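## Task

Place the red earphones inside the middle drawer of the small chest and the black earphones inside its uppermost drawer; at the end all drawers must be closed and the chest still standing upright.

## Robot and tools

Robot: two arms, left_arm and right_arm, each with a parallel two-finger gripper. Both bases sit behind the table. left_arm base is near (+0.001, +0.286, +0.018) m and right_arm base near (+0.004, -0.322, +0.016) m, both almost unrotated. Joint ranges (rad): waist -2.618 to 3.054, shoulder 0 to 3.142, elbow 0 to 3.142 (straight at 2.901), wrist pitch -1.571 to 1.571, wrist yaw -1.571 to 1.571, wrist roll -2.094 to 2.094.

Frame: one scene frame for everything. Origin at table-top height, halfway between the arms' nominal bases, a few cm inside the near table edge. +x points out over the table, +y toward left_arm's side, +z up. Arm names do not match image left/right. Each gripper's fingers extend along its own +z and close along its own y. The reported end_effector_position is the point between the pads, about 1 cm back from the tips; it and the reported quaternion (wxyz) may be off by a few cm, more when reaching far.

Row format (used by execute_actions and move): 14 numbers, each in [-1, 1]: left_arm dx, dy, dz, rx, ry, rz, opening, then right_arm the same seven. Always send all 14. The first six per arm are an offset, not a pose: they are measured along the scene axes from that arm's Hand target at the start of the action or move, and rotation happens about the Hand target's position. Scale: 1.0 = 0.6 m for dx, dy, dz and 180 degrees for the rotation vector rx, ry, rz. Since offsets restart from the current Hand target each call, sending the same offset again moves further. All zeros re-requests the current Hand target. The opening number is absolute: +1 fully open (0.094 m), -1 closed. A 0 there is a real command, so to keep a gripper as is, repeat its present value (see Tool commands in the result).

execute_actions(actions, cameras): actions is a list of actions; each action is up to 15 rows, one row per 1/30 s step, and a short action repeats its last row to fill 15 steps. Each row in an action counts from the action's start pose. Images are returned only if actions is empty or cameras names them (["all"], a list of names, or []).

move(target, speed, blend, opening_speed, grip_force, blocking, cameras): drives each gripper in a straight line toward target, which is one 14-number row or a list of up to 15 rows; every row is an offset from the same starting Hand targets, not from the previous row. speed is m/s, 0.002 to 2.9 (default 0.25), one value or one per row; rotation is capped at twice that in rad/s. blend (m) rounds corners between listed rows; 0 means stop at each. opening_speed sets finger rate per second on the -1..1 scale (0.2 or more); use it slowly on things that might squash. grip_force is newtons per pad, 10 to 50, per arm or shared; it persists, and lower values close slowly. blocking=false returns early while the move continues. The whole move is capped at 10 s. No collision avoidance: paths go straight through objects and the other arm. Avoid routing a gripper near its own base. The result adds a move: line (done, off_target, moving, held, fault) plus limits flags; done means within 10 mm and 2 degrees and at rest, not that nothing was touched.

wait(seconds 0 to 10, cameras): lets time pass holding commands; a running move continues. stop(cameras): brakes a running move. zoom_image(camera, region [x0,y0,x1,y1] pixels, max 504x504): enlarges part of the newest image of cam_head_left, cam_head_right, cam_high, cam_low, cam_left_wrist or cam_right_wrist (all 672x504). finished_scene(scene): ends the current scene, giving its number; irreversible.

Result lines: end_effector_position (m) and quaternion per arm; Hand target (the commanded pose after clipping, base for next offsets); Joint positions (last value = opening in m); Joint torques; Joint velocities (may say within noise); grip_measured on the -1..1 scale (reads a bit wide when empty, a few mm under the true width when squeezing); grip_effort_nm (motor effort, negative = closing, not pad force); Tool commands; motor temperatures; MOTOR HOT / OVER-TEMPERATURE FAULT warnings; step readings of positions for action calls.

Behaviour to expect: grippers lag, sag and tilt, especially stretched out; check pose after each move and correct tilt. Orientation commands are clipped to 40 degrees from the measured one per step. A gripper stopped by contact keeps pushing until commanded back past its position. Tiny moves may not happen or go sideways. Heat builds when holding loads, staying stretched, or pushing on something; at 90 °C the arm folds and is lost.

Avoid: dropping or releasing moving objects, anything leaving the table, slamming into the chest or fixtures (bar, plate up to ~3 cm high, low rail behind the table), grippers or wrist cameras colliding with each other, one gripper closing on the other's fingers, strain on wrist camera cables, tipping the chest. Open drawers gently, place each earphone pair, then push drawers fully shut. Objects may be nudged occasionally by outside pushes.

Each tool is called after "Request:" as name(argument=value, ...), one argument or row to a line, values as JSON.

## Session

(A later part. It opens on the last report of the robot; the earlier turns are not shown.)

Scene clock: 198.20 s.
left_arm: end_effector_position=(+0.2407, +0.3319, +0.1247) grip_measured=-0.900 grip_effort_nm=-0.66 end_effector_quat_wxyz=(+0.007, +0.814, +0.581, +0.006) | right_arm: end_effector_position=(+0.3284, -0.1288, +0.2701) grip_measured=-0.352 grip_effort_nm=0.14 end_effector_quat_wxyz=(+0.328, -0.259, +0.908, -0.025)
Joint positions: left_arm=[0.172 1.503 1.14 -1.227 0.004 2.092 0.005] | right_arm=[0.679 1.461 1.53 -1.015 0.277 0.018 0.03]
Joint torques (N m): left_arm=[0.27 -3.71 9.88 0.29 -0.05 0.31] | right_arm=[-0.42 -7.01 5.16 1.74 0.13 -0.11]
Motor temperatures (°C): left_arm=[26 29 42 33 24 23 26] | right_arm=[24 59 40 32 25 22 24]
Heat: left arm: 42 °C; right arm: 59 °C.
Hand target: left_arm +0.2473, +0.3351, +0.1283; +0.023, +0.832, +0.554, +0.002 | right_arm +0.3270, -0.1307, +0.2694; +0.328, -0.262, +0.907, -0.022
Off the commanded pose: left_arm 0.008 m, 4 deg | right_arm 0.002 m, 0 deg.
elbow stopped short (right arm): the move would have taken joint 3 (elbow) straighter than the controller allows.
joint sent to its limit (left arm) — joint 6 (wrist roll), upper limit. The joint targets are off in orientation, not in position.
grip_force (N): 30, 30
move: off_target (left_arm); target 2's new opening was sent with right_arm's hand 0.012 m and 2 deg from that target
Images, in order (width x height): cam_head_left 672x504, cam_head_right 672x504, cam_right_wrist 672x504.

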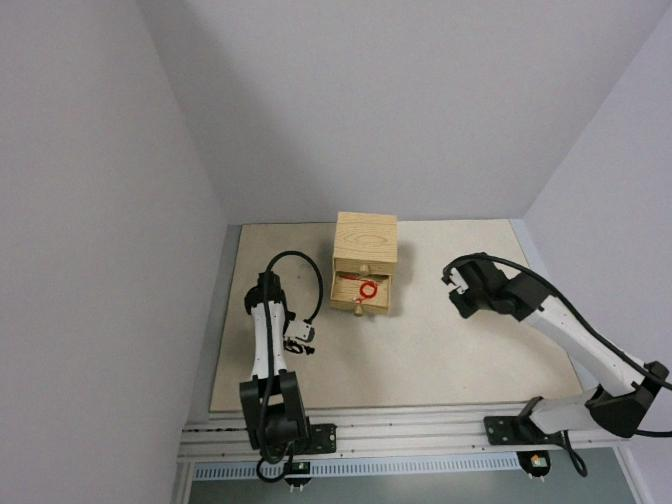

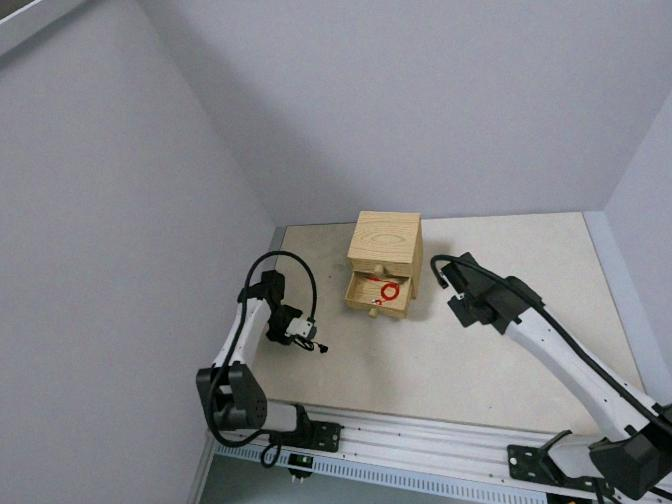

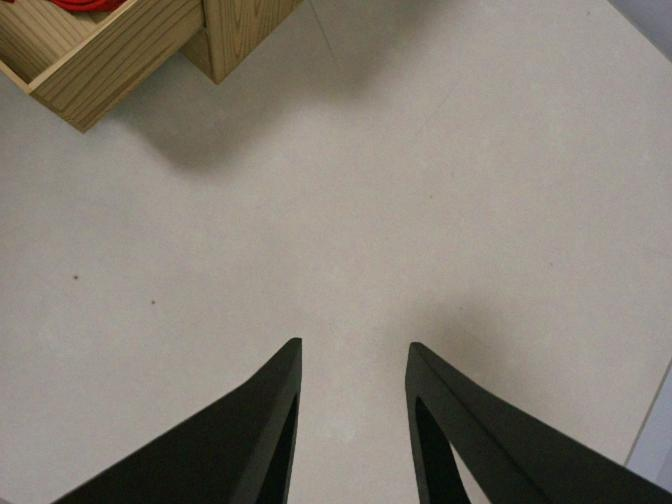

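Request:
move(
  target=[0,0,0,0,0,0,-0.95,-0.095,0.427,-0.2,0.0999,-0.171,-0.169,-0.95],
  speed=0.25,
  grip_force=[30,50],
  cameras=["cam_right_wrist","cam_head_right"],
)

Scene clock: 222.47 s.
left_arm: end_effector_position=(+0.2407, +0.3319, +0.1247) grip_measured=-0.900 grip_effort_nm=-0.67 end_effector_quat_wxyz=(+0.007, +0.814, +0.581, +0.006) | right_arm: end_effector_position=(+0.2688, +0.1249, +0.1469) grip_measured=-0.948 grip_effort_nm=-0.07 end_effector_quat_wxyz=(+0.568, +0.045, +0.821, -0.032)
Joint positions: left_arm=[0.172 1.503 1.14 -1.227 0.004 2.092 0.005] | right_arm=[1.372 2.343 1.961 -0.907 1.199 1.275 0.002]
Joint torques (N m): left_arm=[0.28 -3.7 9.89 0.29 -0.06 0.31] | right_arm=[0.03 -12.1 7.92 0.52 0.76 0.14]
Motor temperatures (°C): left_arm=[26 29 44 33 24 23 26] | right_arm=[24 54 38 32 25 22 24]
Heat: left arm: 44 °C; right arm: 54 °C.
Hand target: left_arm +0.2473, +0.3351, +0.1283; +0.023, +0.832, +0.554, +0.002 | right_arm +0.2699, +0.1255, +0.1492; +0.572, +0.050, +0.818, -0.035
Off the commanded pose: left_arm 0.008 m, 4 deg | right_arm 0.003 m, 1 deg.
joint sent to its limit (left arm) — joint 6 (wrist roll), upper limit. The joint targets are off in orientation, not in position.
grip_force (N): 30, 50
move: off_target (left_arm)
Images, in order (width x height): cam_head_right 672x504, cam_right_wrist 672x504.

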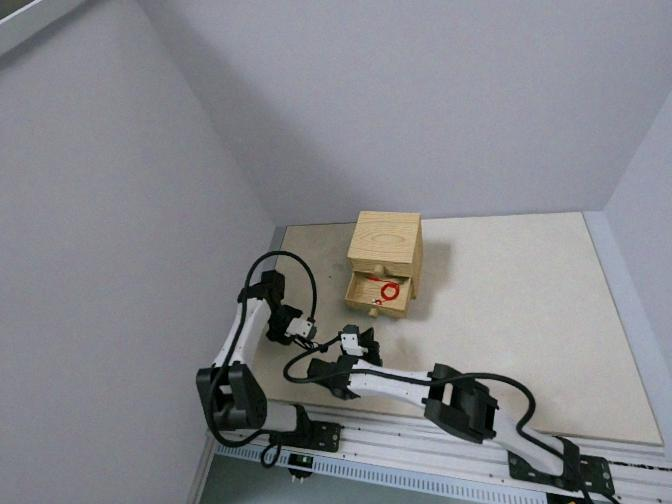

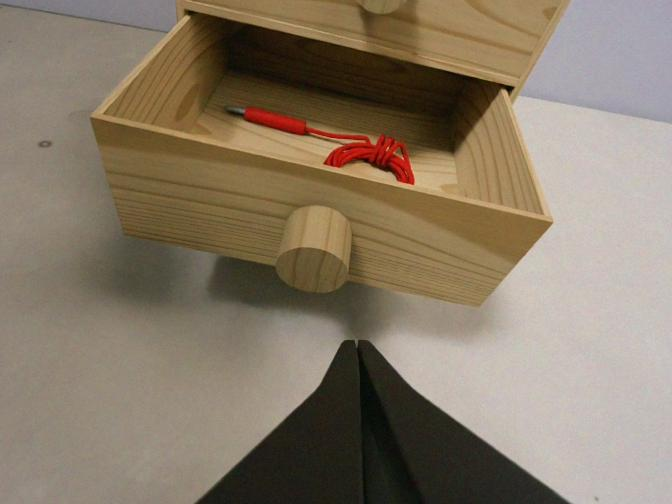

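Request:
move(
  target=[0,0,0,0,0,0,-0.95,0.005,0.032,0.017,0,0,-0.065,-0.95],
  speed=0.15,
  cameras=["cam_right_wrist"],
)

Scene clock: 243.50 s.
left_arm: end_effector_position=(+0.2407, +0.3319, +0.1247) grip_measured=-0.900 grip_effort_nm=-0.66 end_effector_quat_wxyz=(+0.007, +0.814, +0.581, +0.006) | right_arm: end_effector_position=(+0.2760, +0.1505, +0.1597) grip_measured=-0.948 grip_effort_nm=-0.07 end_effector_quat_wxyz=(+0.573, +0.112, +0.811, -0.028)
Joint positions: left_arm=[0.172 1.503 1.14 -1.227 0.004 2.092 0.005] | right_arm=[1.372 2.728 2.732 -1.485 1.224 1.569 0.002]
Joint torques (N m): left_arm=[0.25 -3.71 9.87 0.29 -0.05 0.31] | right_arm=[0.35 -13.53 7.5 -0.31 0.74 0.15]
Motor temperatures (°C): left_arm=[26 28 45 32 24 23 26] | right_arm=[24 60 39 31 26 22 24]
Heat: left arm: 45 °C; right arm: 60 °C.
Hand target: left_arm +0.2473, +0.3351, +0.1283; +0.023, +0.832, +0.554, +0.002 | right_arm +0.2729, +0.1448, +0.1594; +0.565, +0.133, +0.809, -0.093
Off the commanded pose: left_arm 0.008 m, 4 deg | right_arm 0.007 m, 8 deg.
joint sent to its limit (left arm) — joint 6 (wrist roll), upper limit. The joint targets are off in orientation, not in position.
joint sent to its limit (right arm) — joint 4 (wrist pitch), lower limit. The joint targets are off in orientation, not in position.
grip_force (N): 30, 50
move: off_target (left_arm, right_arm)
Images, in order (width x height): cam_right_wrist 672x504.

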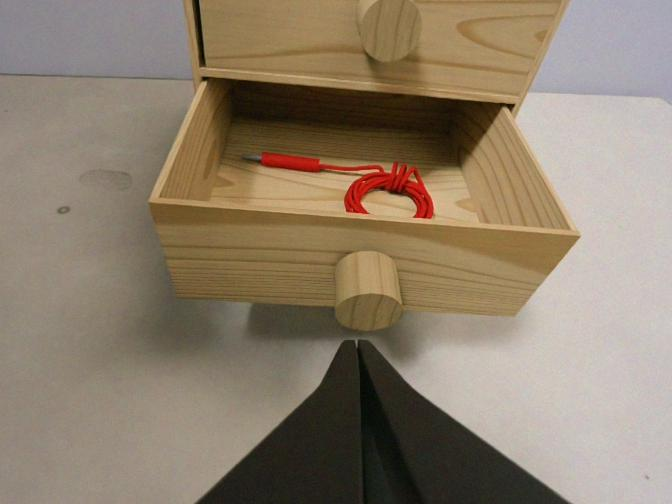

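Request:
move(
  target=[
    [0,0,0,0,0,0,-0.95,0.005,0.0,-0.033,0,0,0.03,-0.95],
    [0,0,0,0,0,0,-0.95,0.215,-0.028,-0.033,0,0,0.03,-0.95],
  ],
  speed=0.1,
  cameras=["cam_right_wrist","cam_head_right"],
)

Scene clock: 257.43 s.
left_arm: end_effector_position=(+0.2407, +0.3319, +0.1247) grip_measured=-0.900 grip_effort_nm=-0.66 end_effector_quat_wxyz=(+0.007, +0.814, +0.581, +0.006) | right_arm: end_effector_position=(+0.2934, +0.1442, +0.1391) grip_measured=-0.948 grip_effort_nm=-0.07 end_effector_quat_wxyz=(+0.570, +0.100, +0.813, -0.061)
Joint positions: left_arm=[0.172 1.503 1.14 -1.227 0.004 2.092 0.005] | right_arm=[1.336 2.77 2.732 -1.464 1.224 1.519 0.002]
Joint torques (N m): left_arm=[0.29 -3.71 9.89 0.29 -0.05 0.3] | right_arm=[0.54 -14.95 5.34 0.41 0.67 0.02]
Motor temperatures (°C): left_arm=[26 28 45 31 24 23 27] | right_arm=[24 63 40 31 26 22 23]
Heat: left arm: 45 °C; right arm: 63 °C.
Hand target: left_arm +0.2473, +0.3351, +0.1283; +0.023, +0.832, +0.554, +0.002 | right_arm +0.2905, +0.1455, +0.1391; +0.571, +0.098, +0.813, -0.060 (not the last commanded pose)
Off the commanded pose: left_arm 0.008 m, 4 deg | right_arm 0.110 m, 1 deg.
joint sent to its limit (left arm) — joint 6 (wrist roll), upper limit. The joint targets are off in orientation, not in position.
grip_force (N): 30, 50
move: held (right_arm; a check stopped the path), off_target (left_arm); path passed 1 of 2 targets; limits=held
pose unreachable (right arm): on one or more control steps of this call, first in action 0 (counted from 0), this arm could not follow its commanded pose, so it was not sent that pose on those steps. It may still have moved: this result reports where it is.
cause: moving toward the commanded pose would bring a part of the arm too close to another arm (this arm's wrist (the part past joint 4) and the left arm's wrist camera, where that arm would come to rest).
Images, in order (width x height): cam_head_right 672x504, cam_right_wrist 672x504.

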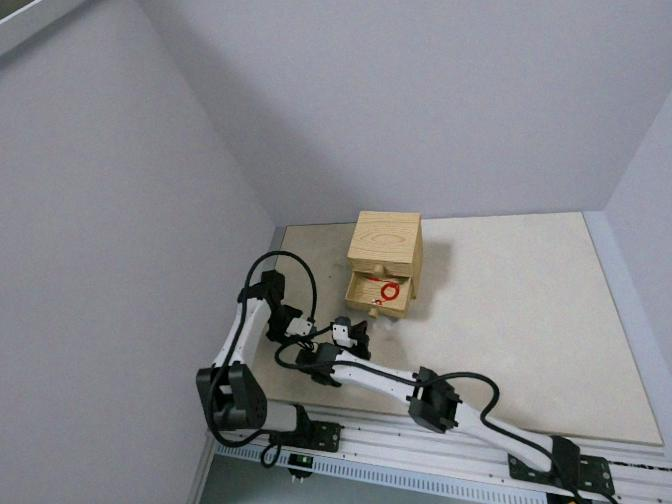

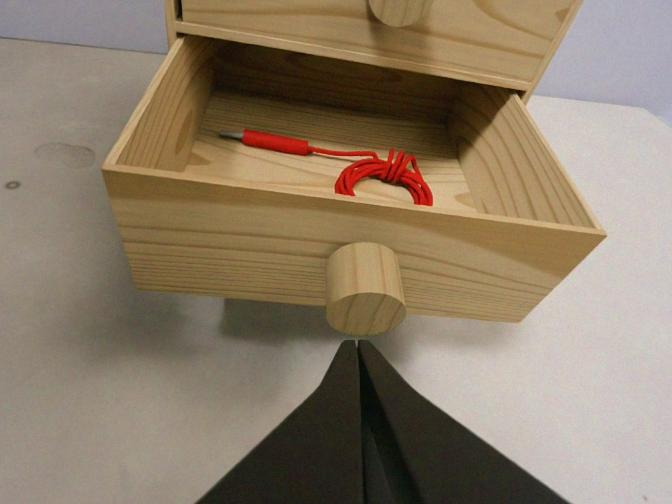

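Request:
move(
  target=[
    [0,0.2,0.12,0,0,0.22,-0.95,0,0,0,0,0,0,-0.95],
    [0,0.2,0.12,0,0,0.22,-0.95,0.195,-0.026,0.006,0,0,0,-0.95],
  ],
  speed=[0.25,0.1],
  cameras=["cam_right_wrist","cam_head_right"],
)

Scene clock: 278.47 s.
left_arm: end_effector_position=(+0.2413, +0.4529, +0.1982) grip_measured=-0.900 grip_effort_nm=-0.67 end_effector_quat_wxyz=(+0.014, +0.599, +0.801, +0.010) | right_arm: end_effector_position=(+0.4068, +0.1308, +0.1192) grip_measured=-0.948 grip_effort_nm=-0.06 end_effector_quat_wxyz=(+0.565, +0.088, +0.817, -0.076)
Joint positions: left_arm=[0.58 1.686 1.619 -1.506 0.003 1.883 0.005] | right_arm=[1.127 2.691 2.464 -0.809 1.154 0.976 0.002]
Joint torques (N m): left_arm=[0.1 -5.09 9.89 0.32 0.11 0.02] | right_arm=[-0.12 -19.17 5.15 1.34 0.56 -0.06]
Motor temperatures (°C): left_arm=[26 29 45 31 24 23 27] | right_arm=[24 74 40 30 26 22 23]
Heat: left arm: 45 °C; right arm: 74 °C.
Hand target: left_arm +0.2473, +0.4552, +0.2004; +0.021, +0.595, +0.803, +0.010 | right_arm +0.4075, +0.1299, +0.1426; +0.570, +0.098, +0.813, -0.060
Off the commanded pose: left_arm 0.007 m, 1 deg | right_arm 0.023 m, 2 deg.
grip_force (N): 30, 50
move: off_target (right_arm)
Images, in order (width x height): cam_head_right 672x504, cam_right_wrist 672x504.

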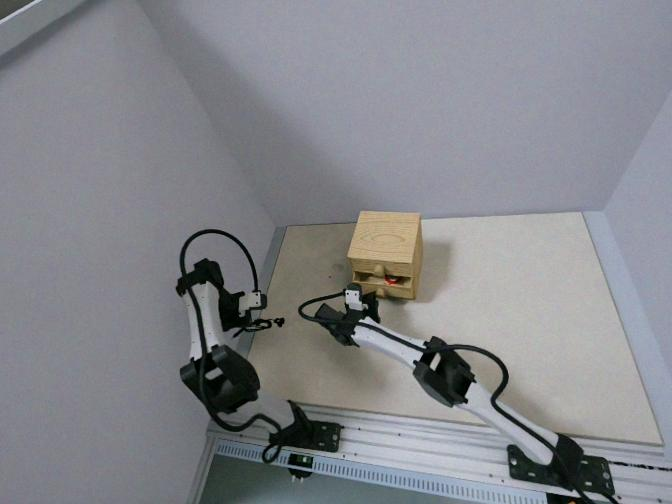

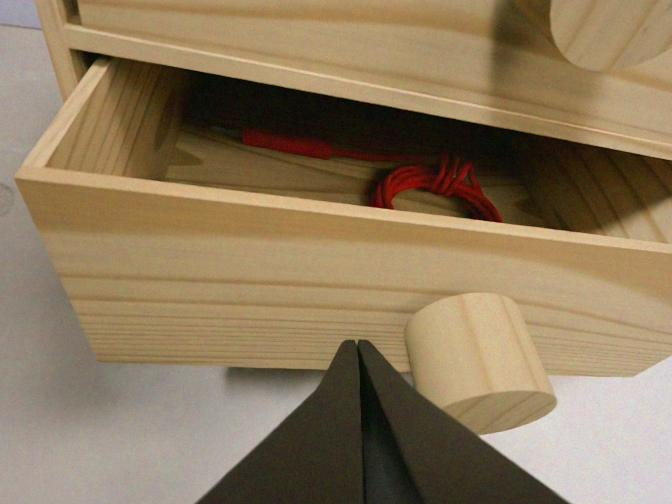

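Request:
move(
  target=[
    [0,0,0,0,0,0,-0.95,0.09,-0.003,-0.01,0,0,0,-0.95],
    [0,0,-0.1,0,0,0,-0.95,0.0,-0.02,0,0,0,0,-0.95],
  ],
  speed=[0.12,0.25],
  cameras=["cam_right_wrist","cam_head_right"],
)

Scene clock: 290.97 s.
left_arm: end_effector_position=(+0.2468, +0.4555, +0.1445) grip_measured=-0.900 grip_effort_nm=-0.67 end_effector_quat_wxyz=(+0.015, +0.599, +0.801, +0.012) | right_arm: end_effector_position=(+0.4063, +0.1207, +0.1161) grip_measured=-0.948 grip_effort_nm=-0.05 end_effector_quat_wxyz=(+0.560, +0.085, +0.821, -0.074)
Joint positions: left_arm=[0.58 1.685 1.403 -1.287 0.004 1.883 0.005] | right_arm=[1.118 2.604 2.291 -0.705 1.135 0.953 0.002]
Joint torques (N m): left_arm=[0.39 -7.01 6.02 0.59 0.11 0.06] | right_arm=[-0.16 -19.06 5.14 1.38 0.69 -0.05]
Motor temperatures (°C): left_arm=[26 30 44 31 24 23 27] | right_arm=[24 86 39 31 26 22 23]
Heat: left arm: 44 °C; right arm: 86 °C. Fold the right arm in close to its base, or ease its load, before you think long.
Hand target: left_arm +0.2473, +0.4551, +0.1404; +0.021, +0.595, +0.803, +0.010 | right_arm +0.4076, +0.1179, +0.1427; +0.571, +0.098, +0.813, -0.060
Off the commanded pose: left_arm 0.004 m, 1 deg | right_arm 0.027 m, 3 deg.
MOTOR HOT: joint 2 (shoulder) of the right arm reports 86 °C; the controller's stop level is 90 °C. To cool a motor, set the load down, stop pushing, or move to a pose that needs little force.
grip_force (N): 30, 50
move: off_target (right_arm)
Images, in order (width x height): cam_head_right 672x504, cam_right_wrist 672x504.

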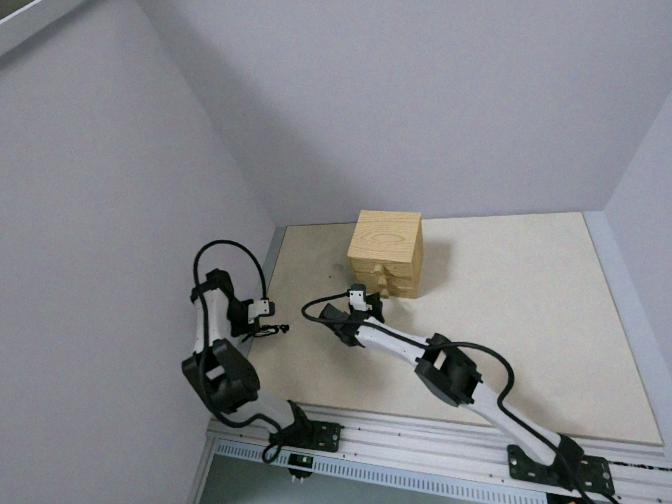

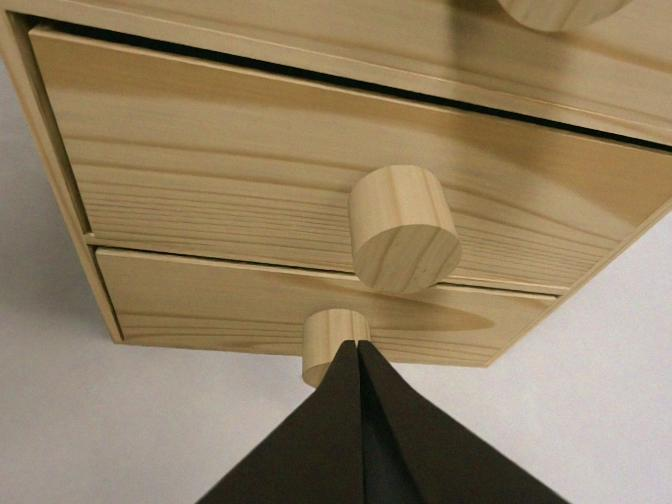

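Retreat right now.

Request:
move(
  target=[
    [0,0,0,0,0,0,-0.95,-0.2,0.0,0.05,0,0,0,-0.95],
    [0,0,0,0,0,0,-0.95,-0.3,-0.55,0.2,0,0,-0.1,-0.95],
  ],
  speed=0.4,
  blend=0.05,
  cameras=["cam_head_right","cam_left_wrist"],
)

Scene clock: 305.67 s.
left_arm: end_effector_position=(+0.2468, +0.4555, +0.1445) grip_measured=-0.900 grip_effort_nm=-0.67 end_effector_quat_wxyz=(+0.015, +0.599, +0.801, +0.012) | right_arm: end_effector_position=(+0.2530, -0.3306, +0.1964) grip_measured=-0.948 grip_effort_nm=-0.05 end_effector_quat_wxyz=(+0.703, +0.024, +0.711, -0.013)
Joint positions: left_arm=[0.58 1.685 1.403 -1.287 0.004 1.883 0.005] | right_arm=[0.005 0.028 0.041 -0.022 0.041 0.022 0.002]
Joint velocities: left_arm=[within noise] | right_arm=[-0.081 -0.051 -0.095 0.022 -0.139 -0.037 0.001]
Joint torques (N m): left_arm=[0.39 -7.02 6.01 0.59 0.11 0.06] | right_arm=[-0.25 1.03 6.35 2.93 -0.09 -0.1]
Motor temperatures (°C): left_arm=[26 31 43 30 24 23 27] | right_arm=[24 85 39 33 26 22 23]
Heat: left arm: 43 °C; right arm: 85 °C.
Hand target: left_arm +0.2472, +0.4551, +0.1404; +0.021, +0.595, +0.803, +0.010 | right_arm +0.2532, -0.3280, +0.2027; +0.715, +0.011, +0.699, -0.013 (not the last commanded pose)
Tool commands: left_gripper/opening=-0.95 right_gripper/opening=-0.95
Off the commanded pose: left_arm 0.004 m, 1 deg.
OVER-TEMPERATURE FAULT: ARM FOLDED TO REST. Before this call, joint 2 (shoulder) of the right arm reached 90 °C. The right arm's motors are now idle, so it may still sink, and the gripper idles too, so what it holds may stay or slip. The right arm ran none of this call's commands. In this call fault stops used 8 of the actions that the scene allows. The stop is over, but the right arm and its gripper will run no more commands in this scene. This fault puts only its own arm into a fault stop.
MOTOR HOT: still on. Joint 2 (shoulder) of the right arm reports 85 °C.
grip_force (N): 30, 50
move: fault (right_arm)
Images, in order (width x height): cam_head_right 672x504, cam_left_wrist 672x504.

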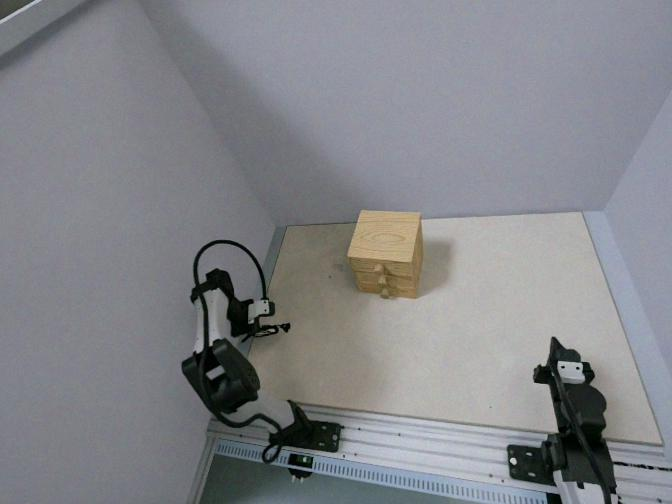

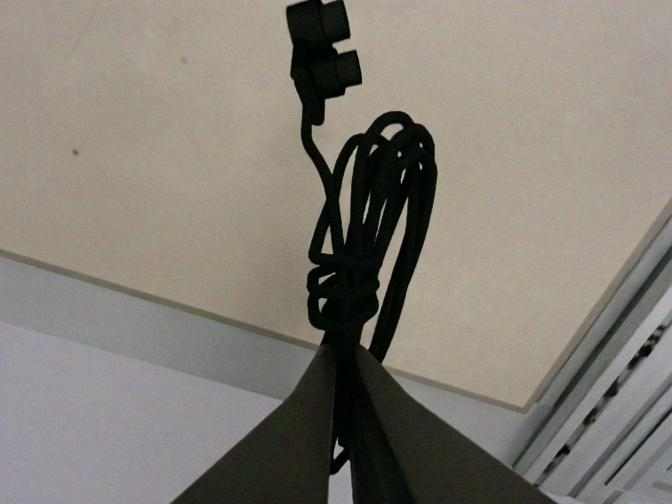

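Request:
move(
  target=[
    [0.038,-0.208,-0.1,0,0,0,-0.95,0,0,0,0,0,0,-0.95],
    [0.038,-0.208,-0.204,0,0,0,-0.95,0,0,0,0,0,0,-0.95],
    [0.038,-0.208,-0.204,0,0,0,0.1,0,0,0,0,0,0,-0.95],
    [0.038,-0.208,0.02,0,0,0,0.1,0,0,0,0,0,0,-0.95],
  ],
  speed=[0.25,0.15,0.15,0.25],
  cameras=["cam_left_wrist"],
)

Scene clock: 325.57 s.
left_arm: end_effector_position=(+0.2644, +0.3301, +0.1434) grip_measured=+0.098 grip_effort_nm=0.12 end_effector_quat_wxyz=(+0.011, +0.597, +0.802, -0.002) | right_arm: end_effector_position=(+0.2520, -0.3310, +0.1681) grip_measured=-0.948 grip_effort_nm=0.04 end_effector_quat_wxyz=(+0.672, +0.025, +0.740, -0.014)
Joint positions: left_arm=[0.156 1.591 1.297 -1.3 0.015 1.453 0.052] | right_arm=[0.005 0.003 0.011 -0.101 0.041 0.022 0.002]
Joint torques (N m): left_arm=[-0.36 -6.99 9.59 0.34 -0.03 0] | right_arm=[0.06 -0.38 -0.14 0.07 0.06 -0.02]
Motor temperatures (°C): left_arm=[26 33 41 30 24 23 27] | right_arm=[24 66 36 31 25 22 23]
Heat: left arm: 41 °C; right arm: 66 °C.
Hand target: left_arm +0.2701, +0.3304, +0.1523; +0.021, +0.595, +0.804, +0.010 | right_arm +0.2520, -0.3310, +0.1681; +0.672, +0.025, +0.740, -0.014 (not the last commanded pose)
Tool commands: left_gripper/opening=+0.1 right_gripper/opening=-0.948322
Off the commanded pose: left_arm 0.011 m, 2 deg.
OVER-TEMPERATURE FAULT: ARM FOLDED TO REST. As an earlier result told, the right arm's stop is over, but it will run no more commands in this scene. The right arm ran none of this call's commands.
grip_force (N): 30, 50
move: fault (right_arm), off_target (left_arm)
Images, in order (width x height): cam_left_wrist 672x504.

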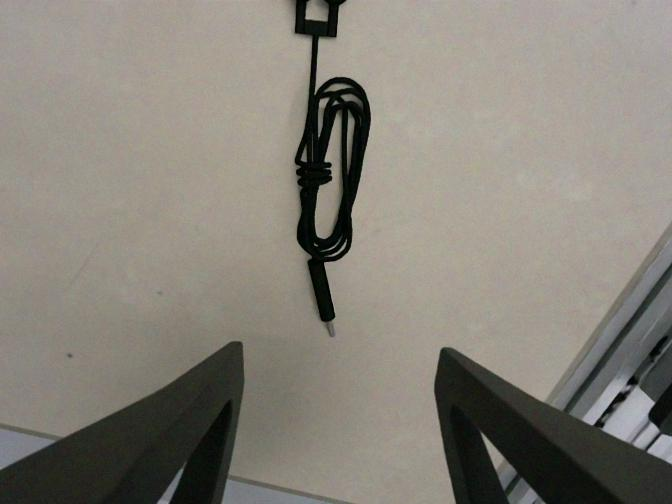

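Request:
move(
  target=[0.11,-0.37,0.117,-0.2115,-0.2324,0.332,0.3,0,0,0,0,0,0,-0.95],
  speed=0.3,
  grip_force=[50,50],
  cameras=["cam_left_wrist"],
)

Scene clock: 340.23 s.
left_arm: end_effector_position=(+0.3337, +0.1087, +0.2293) grip_measured=+0.298 grip_effort_nm=0.12 end_effector_quat_wxyz=(+0.461, +0.061, +0.885, -0.034) | right_arm: end_effector_position=(+0.2520, -0.3310, +0.1681) grip_measured=-0.948 grip_effort_nm=0.04 end_effector_quat_wxyz=(+0.672, +0.025, +0.740, -0.014)
Joint positions: left_arm=[-0.675 1.293 0.995 -0.412 -0.4 -0.338 0.061] | right_arm=[0.005 0.003 0.011 -0.101 0.041 0.022 0.002]
Joint torques (N m): left_arm=[-0.47 -3.19 7.77 2.45 -0.45 -0.02] | right_arm=[0.09 -0.38 -0.14 0.07 0.07 -0.02]
Motor temperatures (°C): left_arm=[26 33 42 31 24 23 26] | right_arm=[24 57 35 30 25 22 23]
Heat: left arm: 42 °C; right arm: 57 °C.
Hand target: left_arm +0.3360, +0.1083, +0.2224; +0.460, +0.054, +0.886, -0.028 | right_arm +0.2520, -0.3310, +0.1681; +0.672, +0.025, +0.740, -0.014
Tool commands: left_gripper/opening=+0.3 right_gripper/opening=-0.948322
Off the commanded pose: left_arm 0.007 m, 1 deg.
OVER-TEMPERATURE FAULT: ARM FOLDED TO REST. As an earlier result told, the right arm's stop is over, but it will run no more commands in this scene. The right arm ran none of this call's commands.
move: fault (right_arm)
Images, in order (width x height): cam_left_wrist 672x504.

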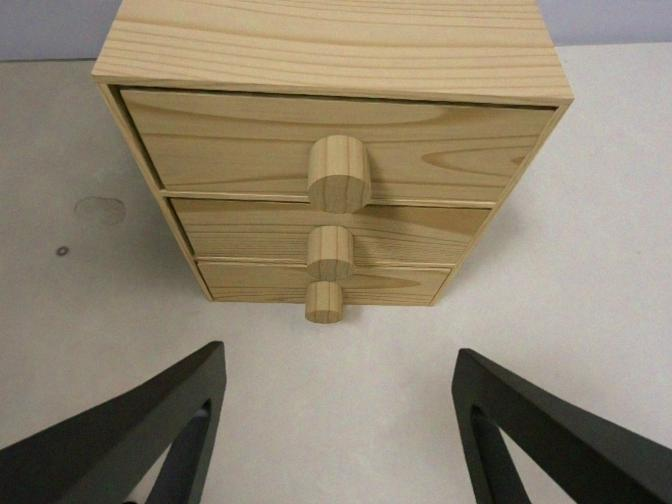

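Request:
move(
  target=[
    [0.172,-0.0247,-0.025,0,0,0,0.3,0,0,0,0,0,0,-0.95],
    [0.172,-0.0247,-0.025,0,0,0,-0.6,0,0,0,0,0,0,-0.95],
    [0.0,-0.004,-0.025,0,0,0,-0.6,0,0,0,0,0,0,-0.95],
    [0.0,-0.004,-0.025,0,0,0,0.3,0,0,0,0,0,0,-0.95],
  ],
  speed=0.15,
  cameras=["cam_left_wrist"],
)

Scene clock: 354.90 s.
left_arm: end_effector_position=(+0.3373, +0.1040, +0.2022) grip_measured=+0.298 grip_effort_nm=0.12 end_effector_quat_wxyz=(+0.448, +0.061, +0.891, -0.027) | right_arm: end_effector_position=(+0.2520, -0.3310, +0.1681) grip_measured=-0.948 grip_effort_nm=0.04 end_effector_quat_wxyz=(+0.672, +0.025, +0.740, -0.014)
Joint positions: left_arm=[-0.684 1.345 0.949 -0.35 -0.406 -0.353 0.061] | right_arm=[0.005 0.003 0.011 -0.101 0.041 0.022 0.002]
Joint torques (N m): left_arm=[-0.5 -7.08 7.39 2.38 -0.46 0.05] | right_arm=[0.06 -0.38 -0.13 0.07 0.06 -0.02]
Motor temperatures (°C): left_arm=[26 32 42 36 24 23 26] | right_arm=[24 52 34 30 25 22 23]
Heat: left arm: 42 °C; right arm: 52 °C.
Hand target: left_arm +0.3360, +0.1059, +0.2075; +0.460, +0.054, +0.886, -0.028 | right_arm +0.2520, -0.3310, +0.1681; +0.672, +0.025, +0.740, -0.014
Tool commands: left_gripper/opening=+0.3 right_gripper/opening=-0.948322
Off the commanded pose: left_arm 0.006 m, 2 deg.
OVER-TEMPERATURE FAULT: ARM FOLDED TO REST. As an earlier result told, the right arm's stop is over, but it will run no more commands in this scene. The right arm ran none of this call's commands.
move: fault (right_arm); target 2's new opening was sent with left_arm's hand 0.015 m and 2 deg from that target
Images, in order (width x height): cam_left_wrist 672x504.

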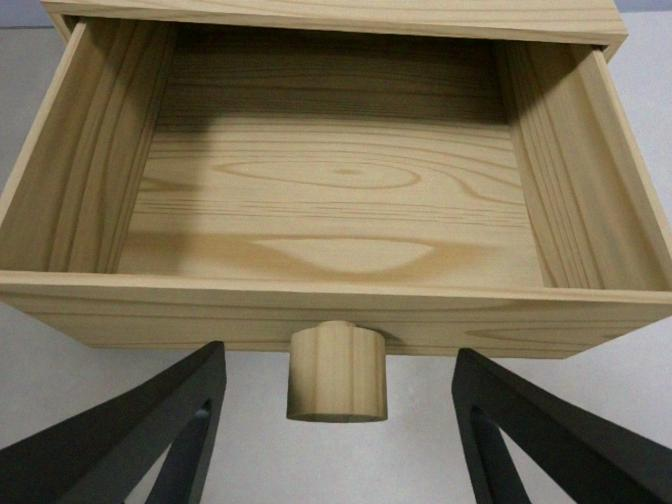

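Request:
move(
  target=[
    [-0.1,0.02,0.05,0,0,0,0.3,0,0,0,0,0,0,-0.95],
    [-0.11,0.374,-0.12,0.2115,0.2324,-0.332,0.3,0,0,0,0,0,0,-0.95],
    [-0.11,0.374,-0.322,0.2115,0.2324,-0.332,0.3,0,0,0,0,0,0,-0.95],
  ],
  speed=[0.25,0.4,0.2],
  grip_force=[30,50],
  cameras=["cam_left_wrist"],
)

Request:
move(
  target=[
    [0,0,0,0,0,0,-0.95,0,0,0,0,0,0,-0.95],
    [0,0,0.45,0,0,0,-0.95,0,0,0,0,0,0,-0.95],
  ],
  cameras=["cam_left_wrist"],
)

Scene clock: 371.50 s.
left_arm: end_effector_position=(+0.2713, +0.3281, +0.0217) grip_measured=+0.298 grip_effort_nm=0.12 end_effector_quat_wxyz=(+0.025, +0.592, +0.806, +0.012) | right_arm: end_effector_position=(+0.2520, -0.3310, +0.1681) grip_measured=-0.948 grip_effort_nm=0.04 end_effector_quat_wxyz=(+0.672, +0.025, +0.740, -0.014)
Joint positions: left_arm=[0.146 1.705 0.909 -0.758 0.016 1.431 0.061] | right_arm=[0.005 0.003 0.011 -0.101 0.041 0.022 0.002]
Joint torques (N m): left_arm=[0.55 -4.82 5.56 0.74 -0.03 0.27] | right_arm=[0.08 -0.36 -0.14 0.07 0.07 -0.03]
Motor temperatures (°C): left_arm=[26 31 42 35 24 23 26] | right_arm=[24 47 33 30 25 22 23]
Heat: left arm: 42 °C; right arm: 47 °C.
Hand target: left_arm +0.2699, +0.3303, +0.0143; +0.020, +0.595, +0.804, +0.010 | right_arm +0.2520, -0.3310, +0.1681; +0.672, +0.025, +0.740, -0.014
Tool commands: left_gripper/opening=+0.3 right_gripper/opening=-0.948322
Off the commanded pose: left_arm 0.008 m, 1 deg.
OVER-TEMPERATURE FAULT: ARM FOLDED TO REST. As an earlier result told, the right arm's stop is over, but it will run no more commands in this scene. The right arm ran none of this call's commands.
grip_force (N): 30, 50
move: fault (right_arm)
Images, in order (width x height): cam_left_wrist 672x504.

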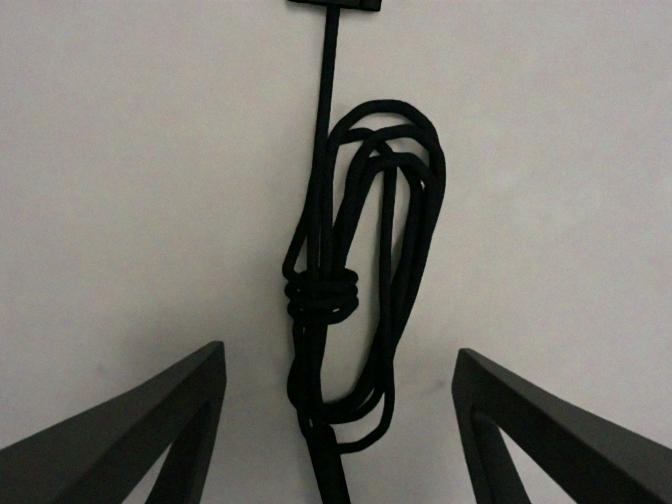

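Scene clock: 376.80 s.
left_arm: end_effector_position=(+0.2693, +0.3286, +0.2779) grip_measured=-0.943 grip_effort_nm=-0.39 end_effector_quat_wxyz=(+0.100, +0.587, +0.798, +0.090) | right_arm: end_effector_position=(+0.2520, -0.3310, +0.1681) grip_measured=-0.948 grip_effort_nm=0.04 end_effector_quat_wxyz=(+0.672, +0.025, +0.740, -0.014)
Joint positions: left_arm=[0.146 1.49 1.723 -1.569 0.015 1.432 0.003] | right_arm=[0.005 0.003 0.011 -0.101 0.041 0.022 0.002]
Joint torques (N m): left_arm=[0.4 -5.07 8.77 0.96 -0.02 0.19] | right_arm=[0.08 -0.38 -0.13 0.07 0.07 -0.02]
Heat: left arm: 42 °C; right arm: 46 °C.
Hand target: left_arm +0.2699, +0.3303, +0.2842; +0.021, +0.595, +0.803, +0.010 | right_arm +0.2520, -0.3310, +0.1681; +0.672, +0.025, +0.740, -0.014
Tool commands: left_gripper/opening=-0.95 right_gripper/opening=-0.948322
Off the commanded pose: left_arm 0.007 m, 13 deg.
OVER-TEMPERATURE FAULT: ARM FOLDED TO REST. As an earlier result told, the right arm's stop is over, but it will run no more commands in this scene. The right arm ran none of this call's commands.
joint sent to its limit (left arm) — joint 4 (wrist pitch), lower limit. The joint targets are off in orientation, not in position.
grip_force (N): 30, 50
move: fault (right_arm), off_target (left_arm)
Images, in order (width x height): cam_left_wrist 672x504.

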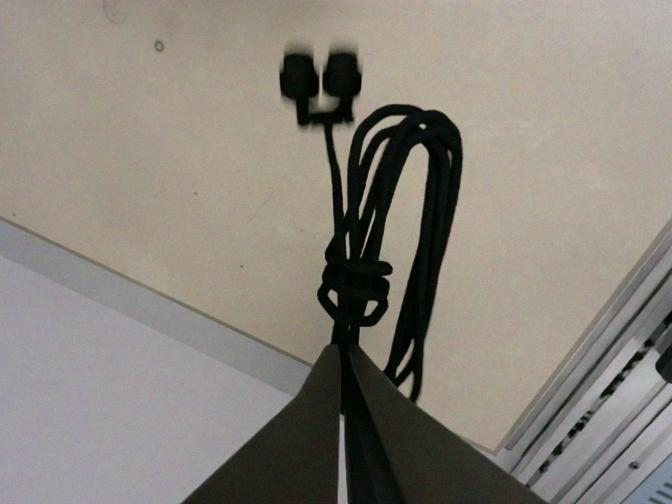

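Request:
move(
  target=[
    [0.15,-0.25,0.1,0,0,-0.133,-0.95,0,0,0,0,0,0,-0.95],
    [0.22,-0.392,0.09,0,0,-0.133,-0.95,0,0,0,0,0,0,-0.95],
    [0.22,-0.392,-0.08,0,0,-0.133,-0.95,0,0,0,0,0,0,-0.95],
  ],
  speed=[0.25,0.25,0.15],
  blend=[0.05,0,0],
  cameras=["cam_left_wrist","cam_head_right"],
)

Request:
zoom_image(
  camera="cam_head_right",
  region=[310, 200, 460, 350],
)

Scene clock: 391.47 s.
left_arm: end_effector_position=(+0.4003, +0.0954, +0.2505) grip_measured=-0.943 grip_effort_nm=-0.40 end_effector_quat_wxyz=(+0.135, +0.745, +0.650, +0.062) | right_arm: end_effector_position=(+0.2520, -0.3310, +0.1681) grip_measured=-0.948 grip_effort_nm=0.04 end_effector_quat_wxyz=(+0.672, +0.025, +0.740, -0.014)
Joint positions: left_arm=[-0.449 2.148 2.418 -1.575 0.014 1.271 0.003] | right_arm=[0.005 0.003 0.011 -0.101 0.041 0.022 0.002]
Joint torques (N m): left_arm=[0.38 -8.62 5.7 1.1 0.1 -0.02] | right_arm=[0.06 -0.36 -0.14 0.07 0.07 -0.02]
Heat: left arm: 42 °C; right arm: 44 °C.
Hand target: left_arm +0.4019, +0.0952, +0.2364; +0.022, +0.749, +0.663, +0.006 | right_arm +0.2520, -0.3310, +0.1681; +0.672, +0.025, +0.740, -0.014
Tool commands: left_gripper/opening=-0.95 right_gripper/opening=-0.948322
Off the commanded pose: left_arm 0.014 m, 15 deg.
OVER-TEMPERATURE FAULT: ARM FOLDED TO REST. As an earlier result told, the right arm's stop is over, but it will run no more commands in this scene. The right arm ran none of this call's commands.
joint sent to its limit (left arm) — joint 4 (wrist pitch), lower limit. The joint targets are off in orientation, not in position.
grip_force (N): 30, 50
move: fault (right_arm), off_target (left_arm); blend cut to 0.0476 m at target 1
Images, in order (width x height): cam_head_right 672x504, cam_left_wrist 672x504.

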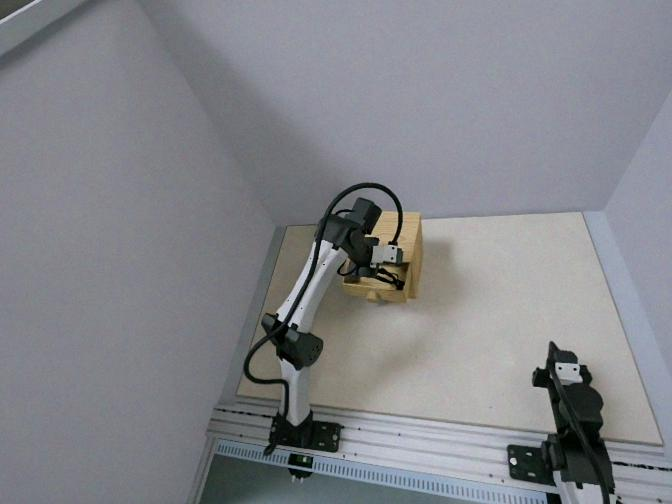

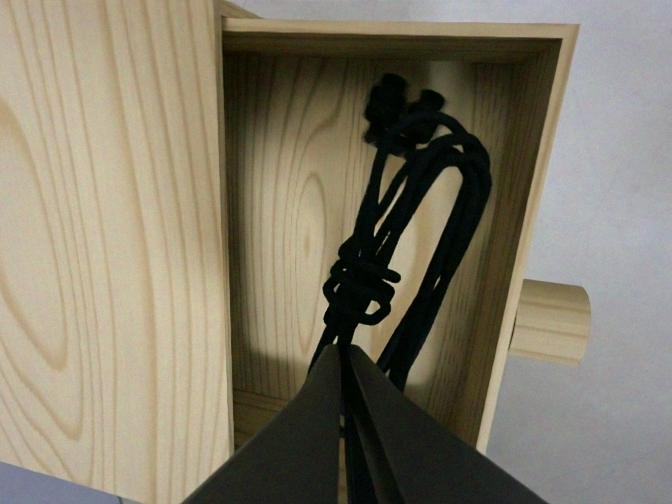

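Scaled by 3.360 from the camera's 672x504 image, which has a finer 960x720 frame.

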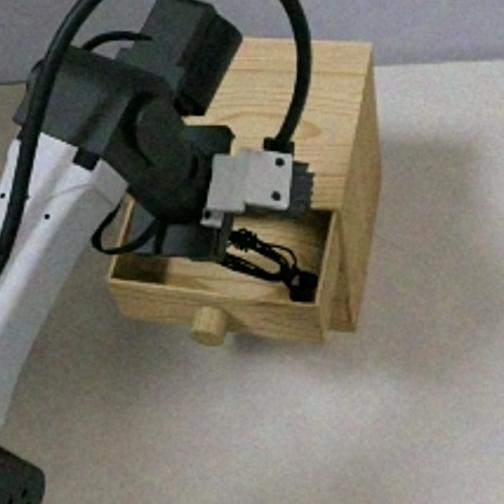

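Request:
move(
  target=[
    [0,0.012,-0.075,0,0,0,-0.95,0,0,0,0,0,0,-0.95],
    [0,0.012,-0.075,0,0,0,-0.3,0,0,0,0,0,0,-0.95],
    [-0.01,0.012,0.12,0,0,0,-0.3,0,0,0,0,0,0,-0.95],
    [-0.24,0.04,0.1,-0.2667,-0.192,0.4535,-0.95,0,0,0,0,0,0,-0.95],
  ],
  speed=[0.12,0.15,0.2,0.35],
  cameras=["cam_left_wrist"],
)

Scene clock: 415.23 s.
left_arm: end_effector_position=(+0.2592, +0.1161, +0.3011) grip_measured=-0.948 grip_effort_nm=-0.13 end_effector_quat_wxyz=(+0.462, +0.059, +0.884, -0.036) | right_arm: end_effector_position=(+0.2520, -0.3310, +0.1681) grip_measured=-0.948 grip_effort_nm=0.04 end_effector_quat_wxyz=(+0.672, +0.025, +0.740, -0.014)
Joint positions: left_arm=[-0.868 1.119 1.199 -0.853 -0.542 -0.488 0.002] | right_arm=[0.005 0.003 0.011 -0.101 0.041 0.022 0.002]
Joint torques (N m): left_arm=[-0.47 -3.06 7.02 2.02 -0.53 -0.05] | right_arm=[0.08 -0.36 -0.14 0.07 0.07 -0.02]
Motor temperatures (°C): left_arm=[26 33 40 34 24 23 26] | right_arm=[24 42 32 29 25 22 23]
Heat: left arm: 40 °C; right arm: 42 °C.
Hand target: left_arm +0.2579, +0.1192, +0.2964; +0.460, +0.054, +0.886, -0.028 | right_arm +0.2520, -0.3310, +0.1681; +0.672, +0.025, +0.740, -0.014
Tool commands: left_gripper/opening=-0.95 right_gripper/opening=-0.948322
Off the commanded pose: left_arm 0.006 m, 1 deg.
OVER-TEMPERATURE FAULT: ARM FOLDED TO REST. As an earlier result told, the right arm's stop is over, but it will run no more commands in this scene. The right arm ran none of this call's commands.
grip_force (N): 30, 50
move: fault (right_arm); target 2's new opening was sent with left_arm's hand 0.015 m and 7 deg from that target
Images, in order (width x height): cam_left_wrist 672x504.

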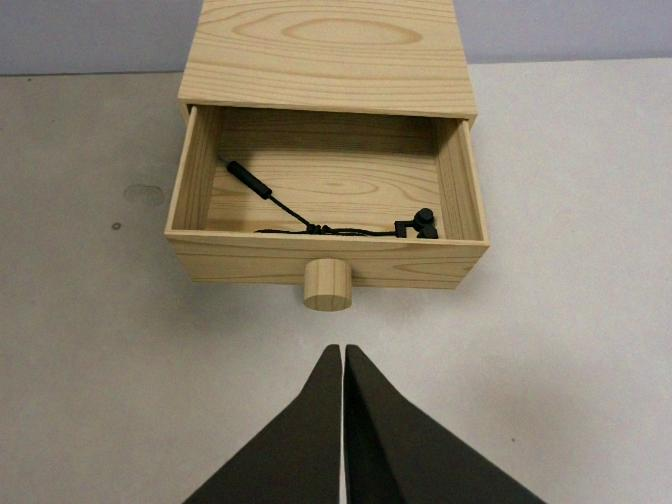

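Request:
move(
  target=[
    [0.02,-0.002,-0.14,0,0,0,-0.95,0,0,0,0,0,0,-0.95],
    [0.277,-0.037,-0.14,0,0,0,-0.95,0,0,0,0,0,0,-0.95],
  ],
  speed=[0.25,0.1],
  cameras=["cam_left_wrist"],
)

Scene clock: 430.60 s.
left_arm: end_effector_position=(+0.4135, +0.1045, +0.2038) grip_measured=-0.948 grip_effort_nm=-0.12 end_effector_quat_wxyz=(+0.450, +0.049, +0.892, -0.017) | right_arm: end_effector_position=(+0.2520, -0.3310, +0.1681) grip_measured=-0.948 grip_effort_nm=0.03 end_effector_quat_wxyz=(+0.672, +0.025, +0.740, -0.014)
Joint positions: left_arm=[-0.552 1.594 1.16 -0.287 -0.337 -0.273 0.002] | right_arm=[0.005 0.003 0.011 -0.101 0.041 0.022 0.002]
Joint torques (N m): left_arm=[0.36 -5.37 11.78 2.48 -0.05 0.22] | right_arm=[0.08 -0.38 -0.16 0.07 0.06 -0.01]
Heat: left arm: 39 °C; right arm: 41 °C.
Hand target: left_arm +0.4241, +0.0970, +0.2122; +0.460, +0.054, +0.886, -0.028 | right_arm +0.2520, -0.3310, +0.1681; +0.672, +0.025, +0.740, -0.014
Tool commands: left_gripper/opening=-0.95 right_gripper/opening=-0.948322
Off the commanded pose: left_arm 0.016 m, 2 deg.
OVER-TEMPERATURE FAULT: ARM FOLDED TO REST. As an earlier result told, the right arm's stop is over, but it will run no more commands in this scene. The right arm ran none of this call's commands.
grip_force (N): 30, 50
move: fault (right_arm), off_target (left_arm)
Images, in order (width x height): cam_left_wrist 672x504.

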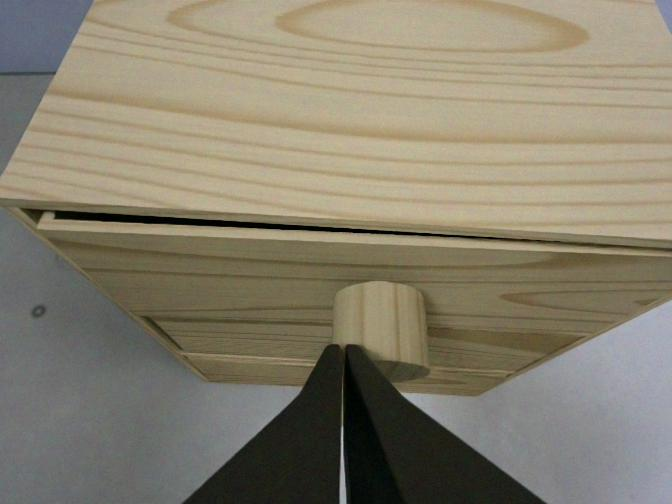

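Request:
move(
  target=[
    [0.025,-0.012,0,0,0,0,-0.95,0,0,0,0,0,0,-0.95],
    [-0.1,0.015,0.02,0,0,0,-0.95,0,0,0,0,0,0,-0.95],
  ],
  speed=[0.06,0.2],
  cameras=["cam_left_wrist","cam_head_right"],
)

Scene clock: 440.13 s.
left_arm: end_effector_position=(+0.3682, +0.1008, +0.2291) grip_measured=-0.948 grip_effort_nm=-0.09 end_effector_quat_wxyz=(+0.462, +0.061, +0.884, -0.035) | right_arm: end_effector_position=(+0.2520, -0.3310, +0.1681) grip_measured=-0.948 grip_effort_nm=0.04 end_effector_quat_wxyz=(+0.672, +0.025, +0.740, -0.014)
Joint positions: left_arm=[-0.623 1.417 1.081 -0.356 -0.359 -0.301 0.002] | right_arm=[0.005 0.003 0.011 -0.101 0.041 0.022 0.002]
Joint torques (N m): left_arm=[-0.25 -7.05 6.75 2.24 -0.43 -0.05] | right_arm=[0.03 -0.36 -0.14 0.06 0.07 -0.02]
Heat: left arm: 41 °C; right arm: 40 °C.
Hand target: left_arm +0.3641, +0.1059, +0.2242; +0.460, +0.054, +0.886, -0.028 | right_arm +0.2520, -0.3310, +0.1681; +0.672, +0.025, +0.740, -0.014
Tool commands: left_gripper/opening=-0.95 right_gripper/opening=-0.948322
Off the commanded pose: left_arm 0.008 m, 1 deg.
OVER-TEMPERATURE FAULT: ARM FOLDED TO REST. As an earlier result told, the right arm's stop is over, but it will run no more commands in this scene. The right arm ran none of this call's commands.
grip_force (N): 30, 50
move: fault (right_arm)
Images, in order (width x height): cam_head_right 672x504, cam_left_wrist 672x504.

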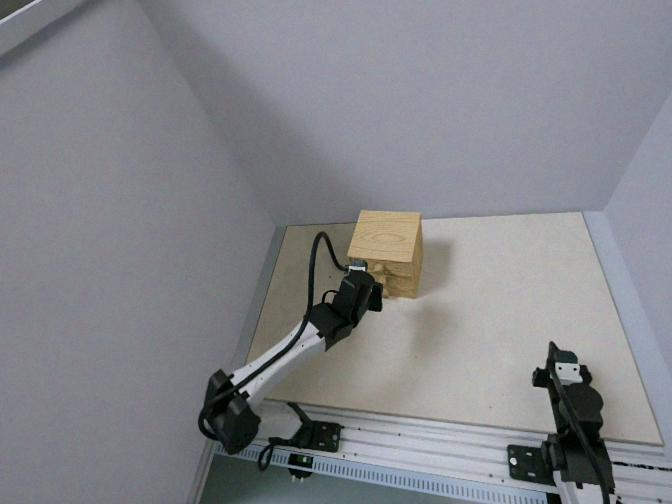

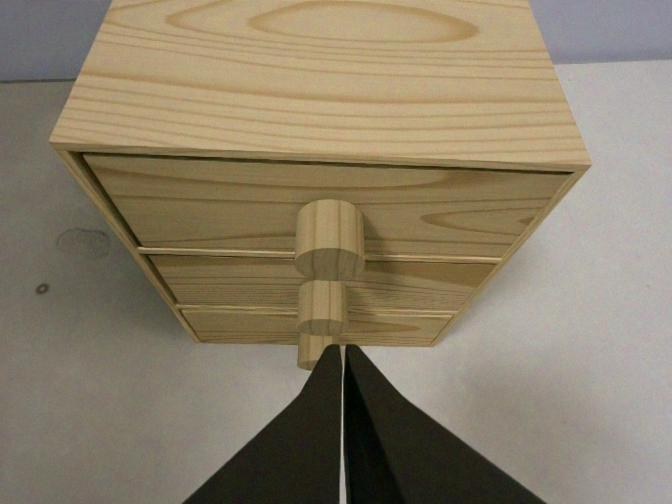

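All shut.

Request:
finished_scene(
  scene=2,
)

The scene is finished: the task was done.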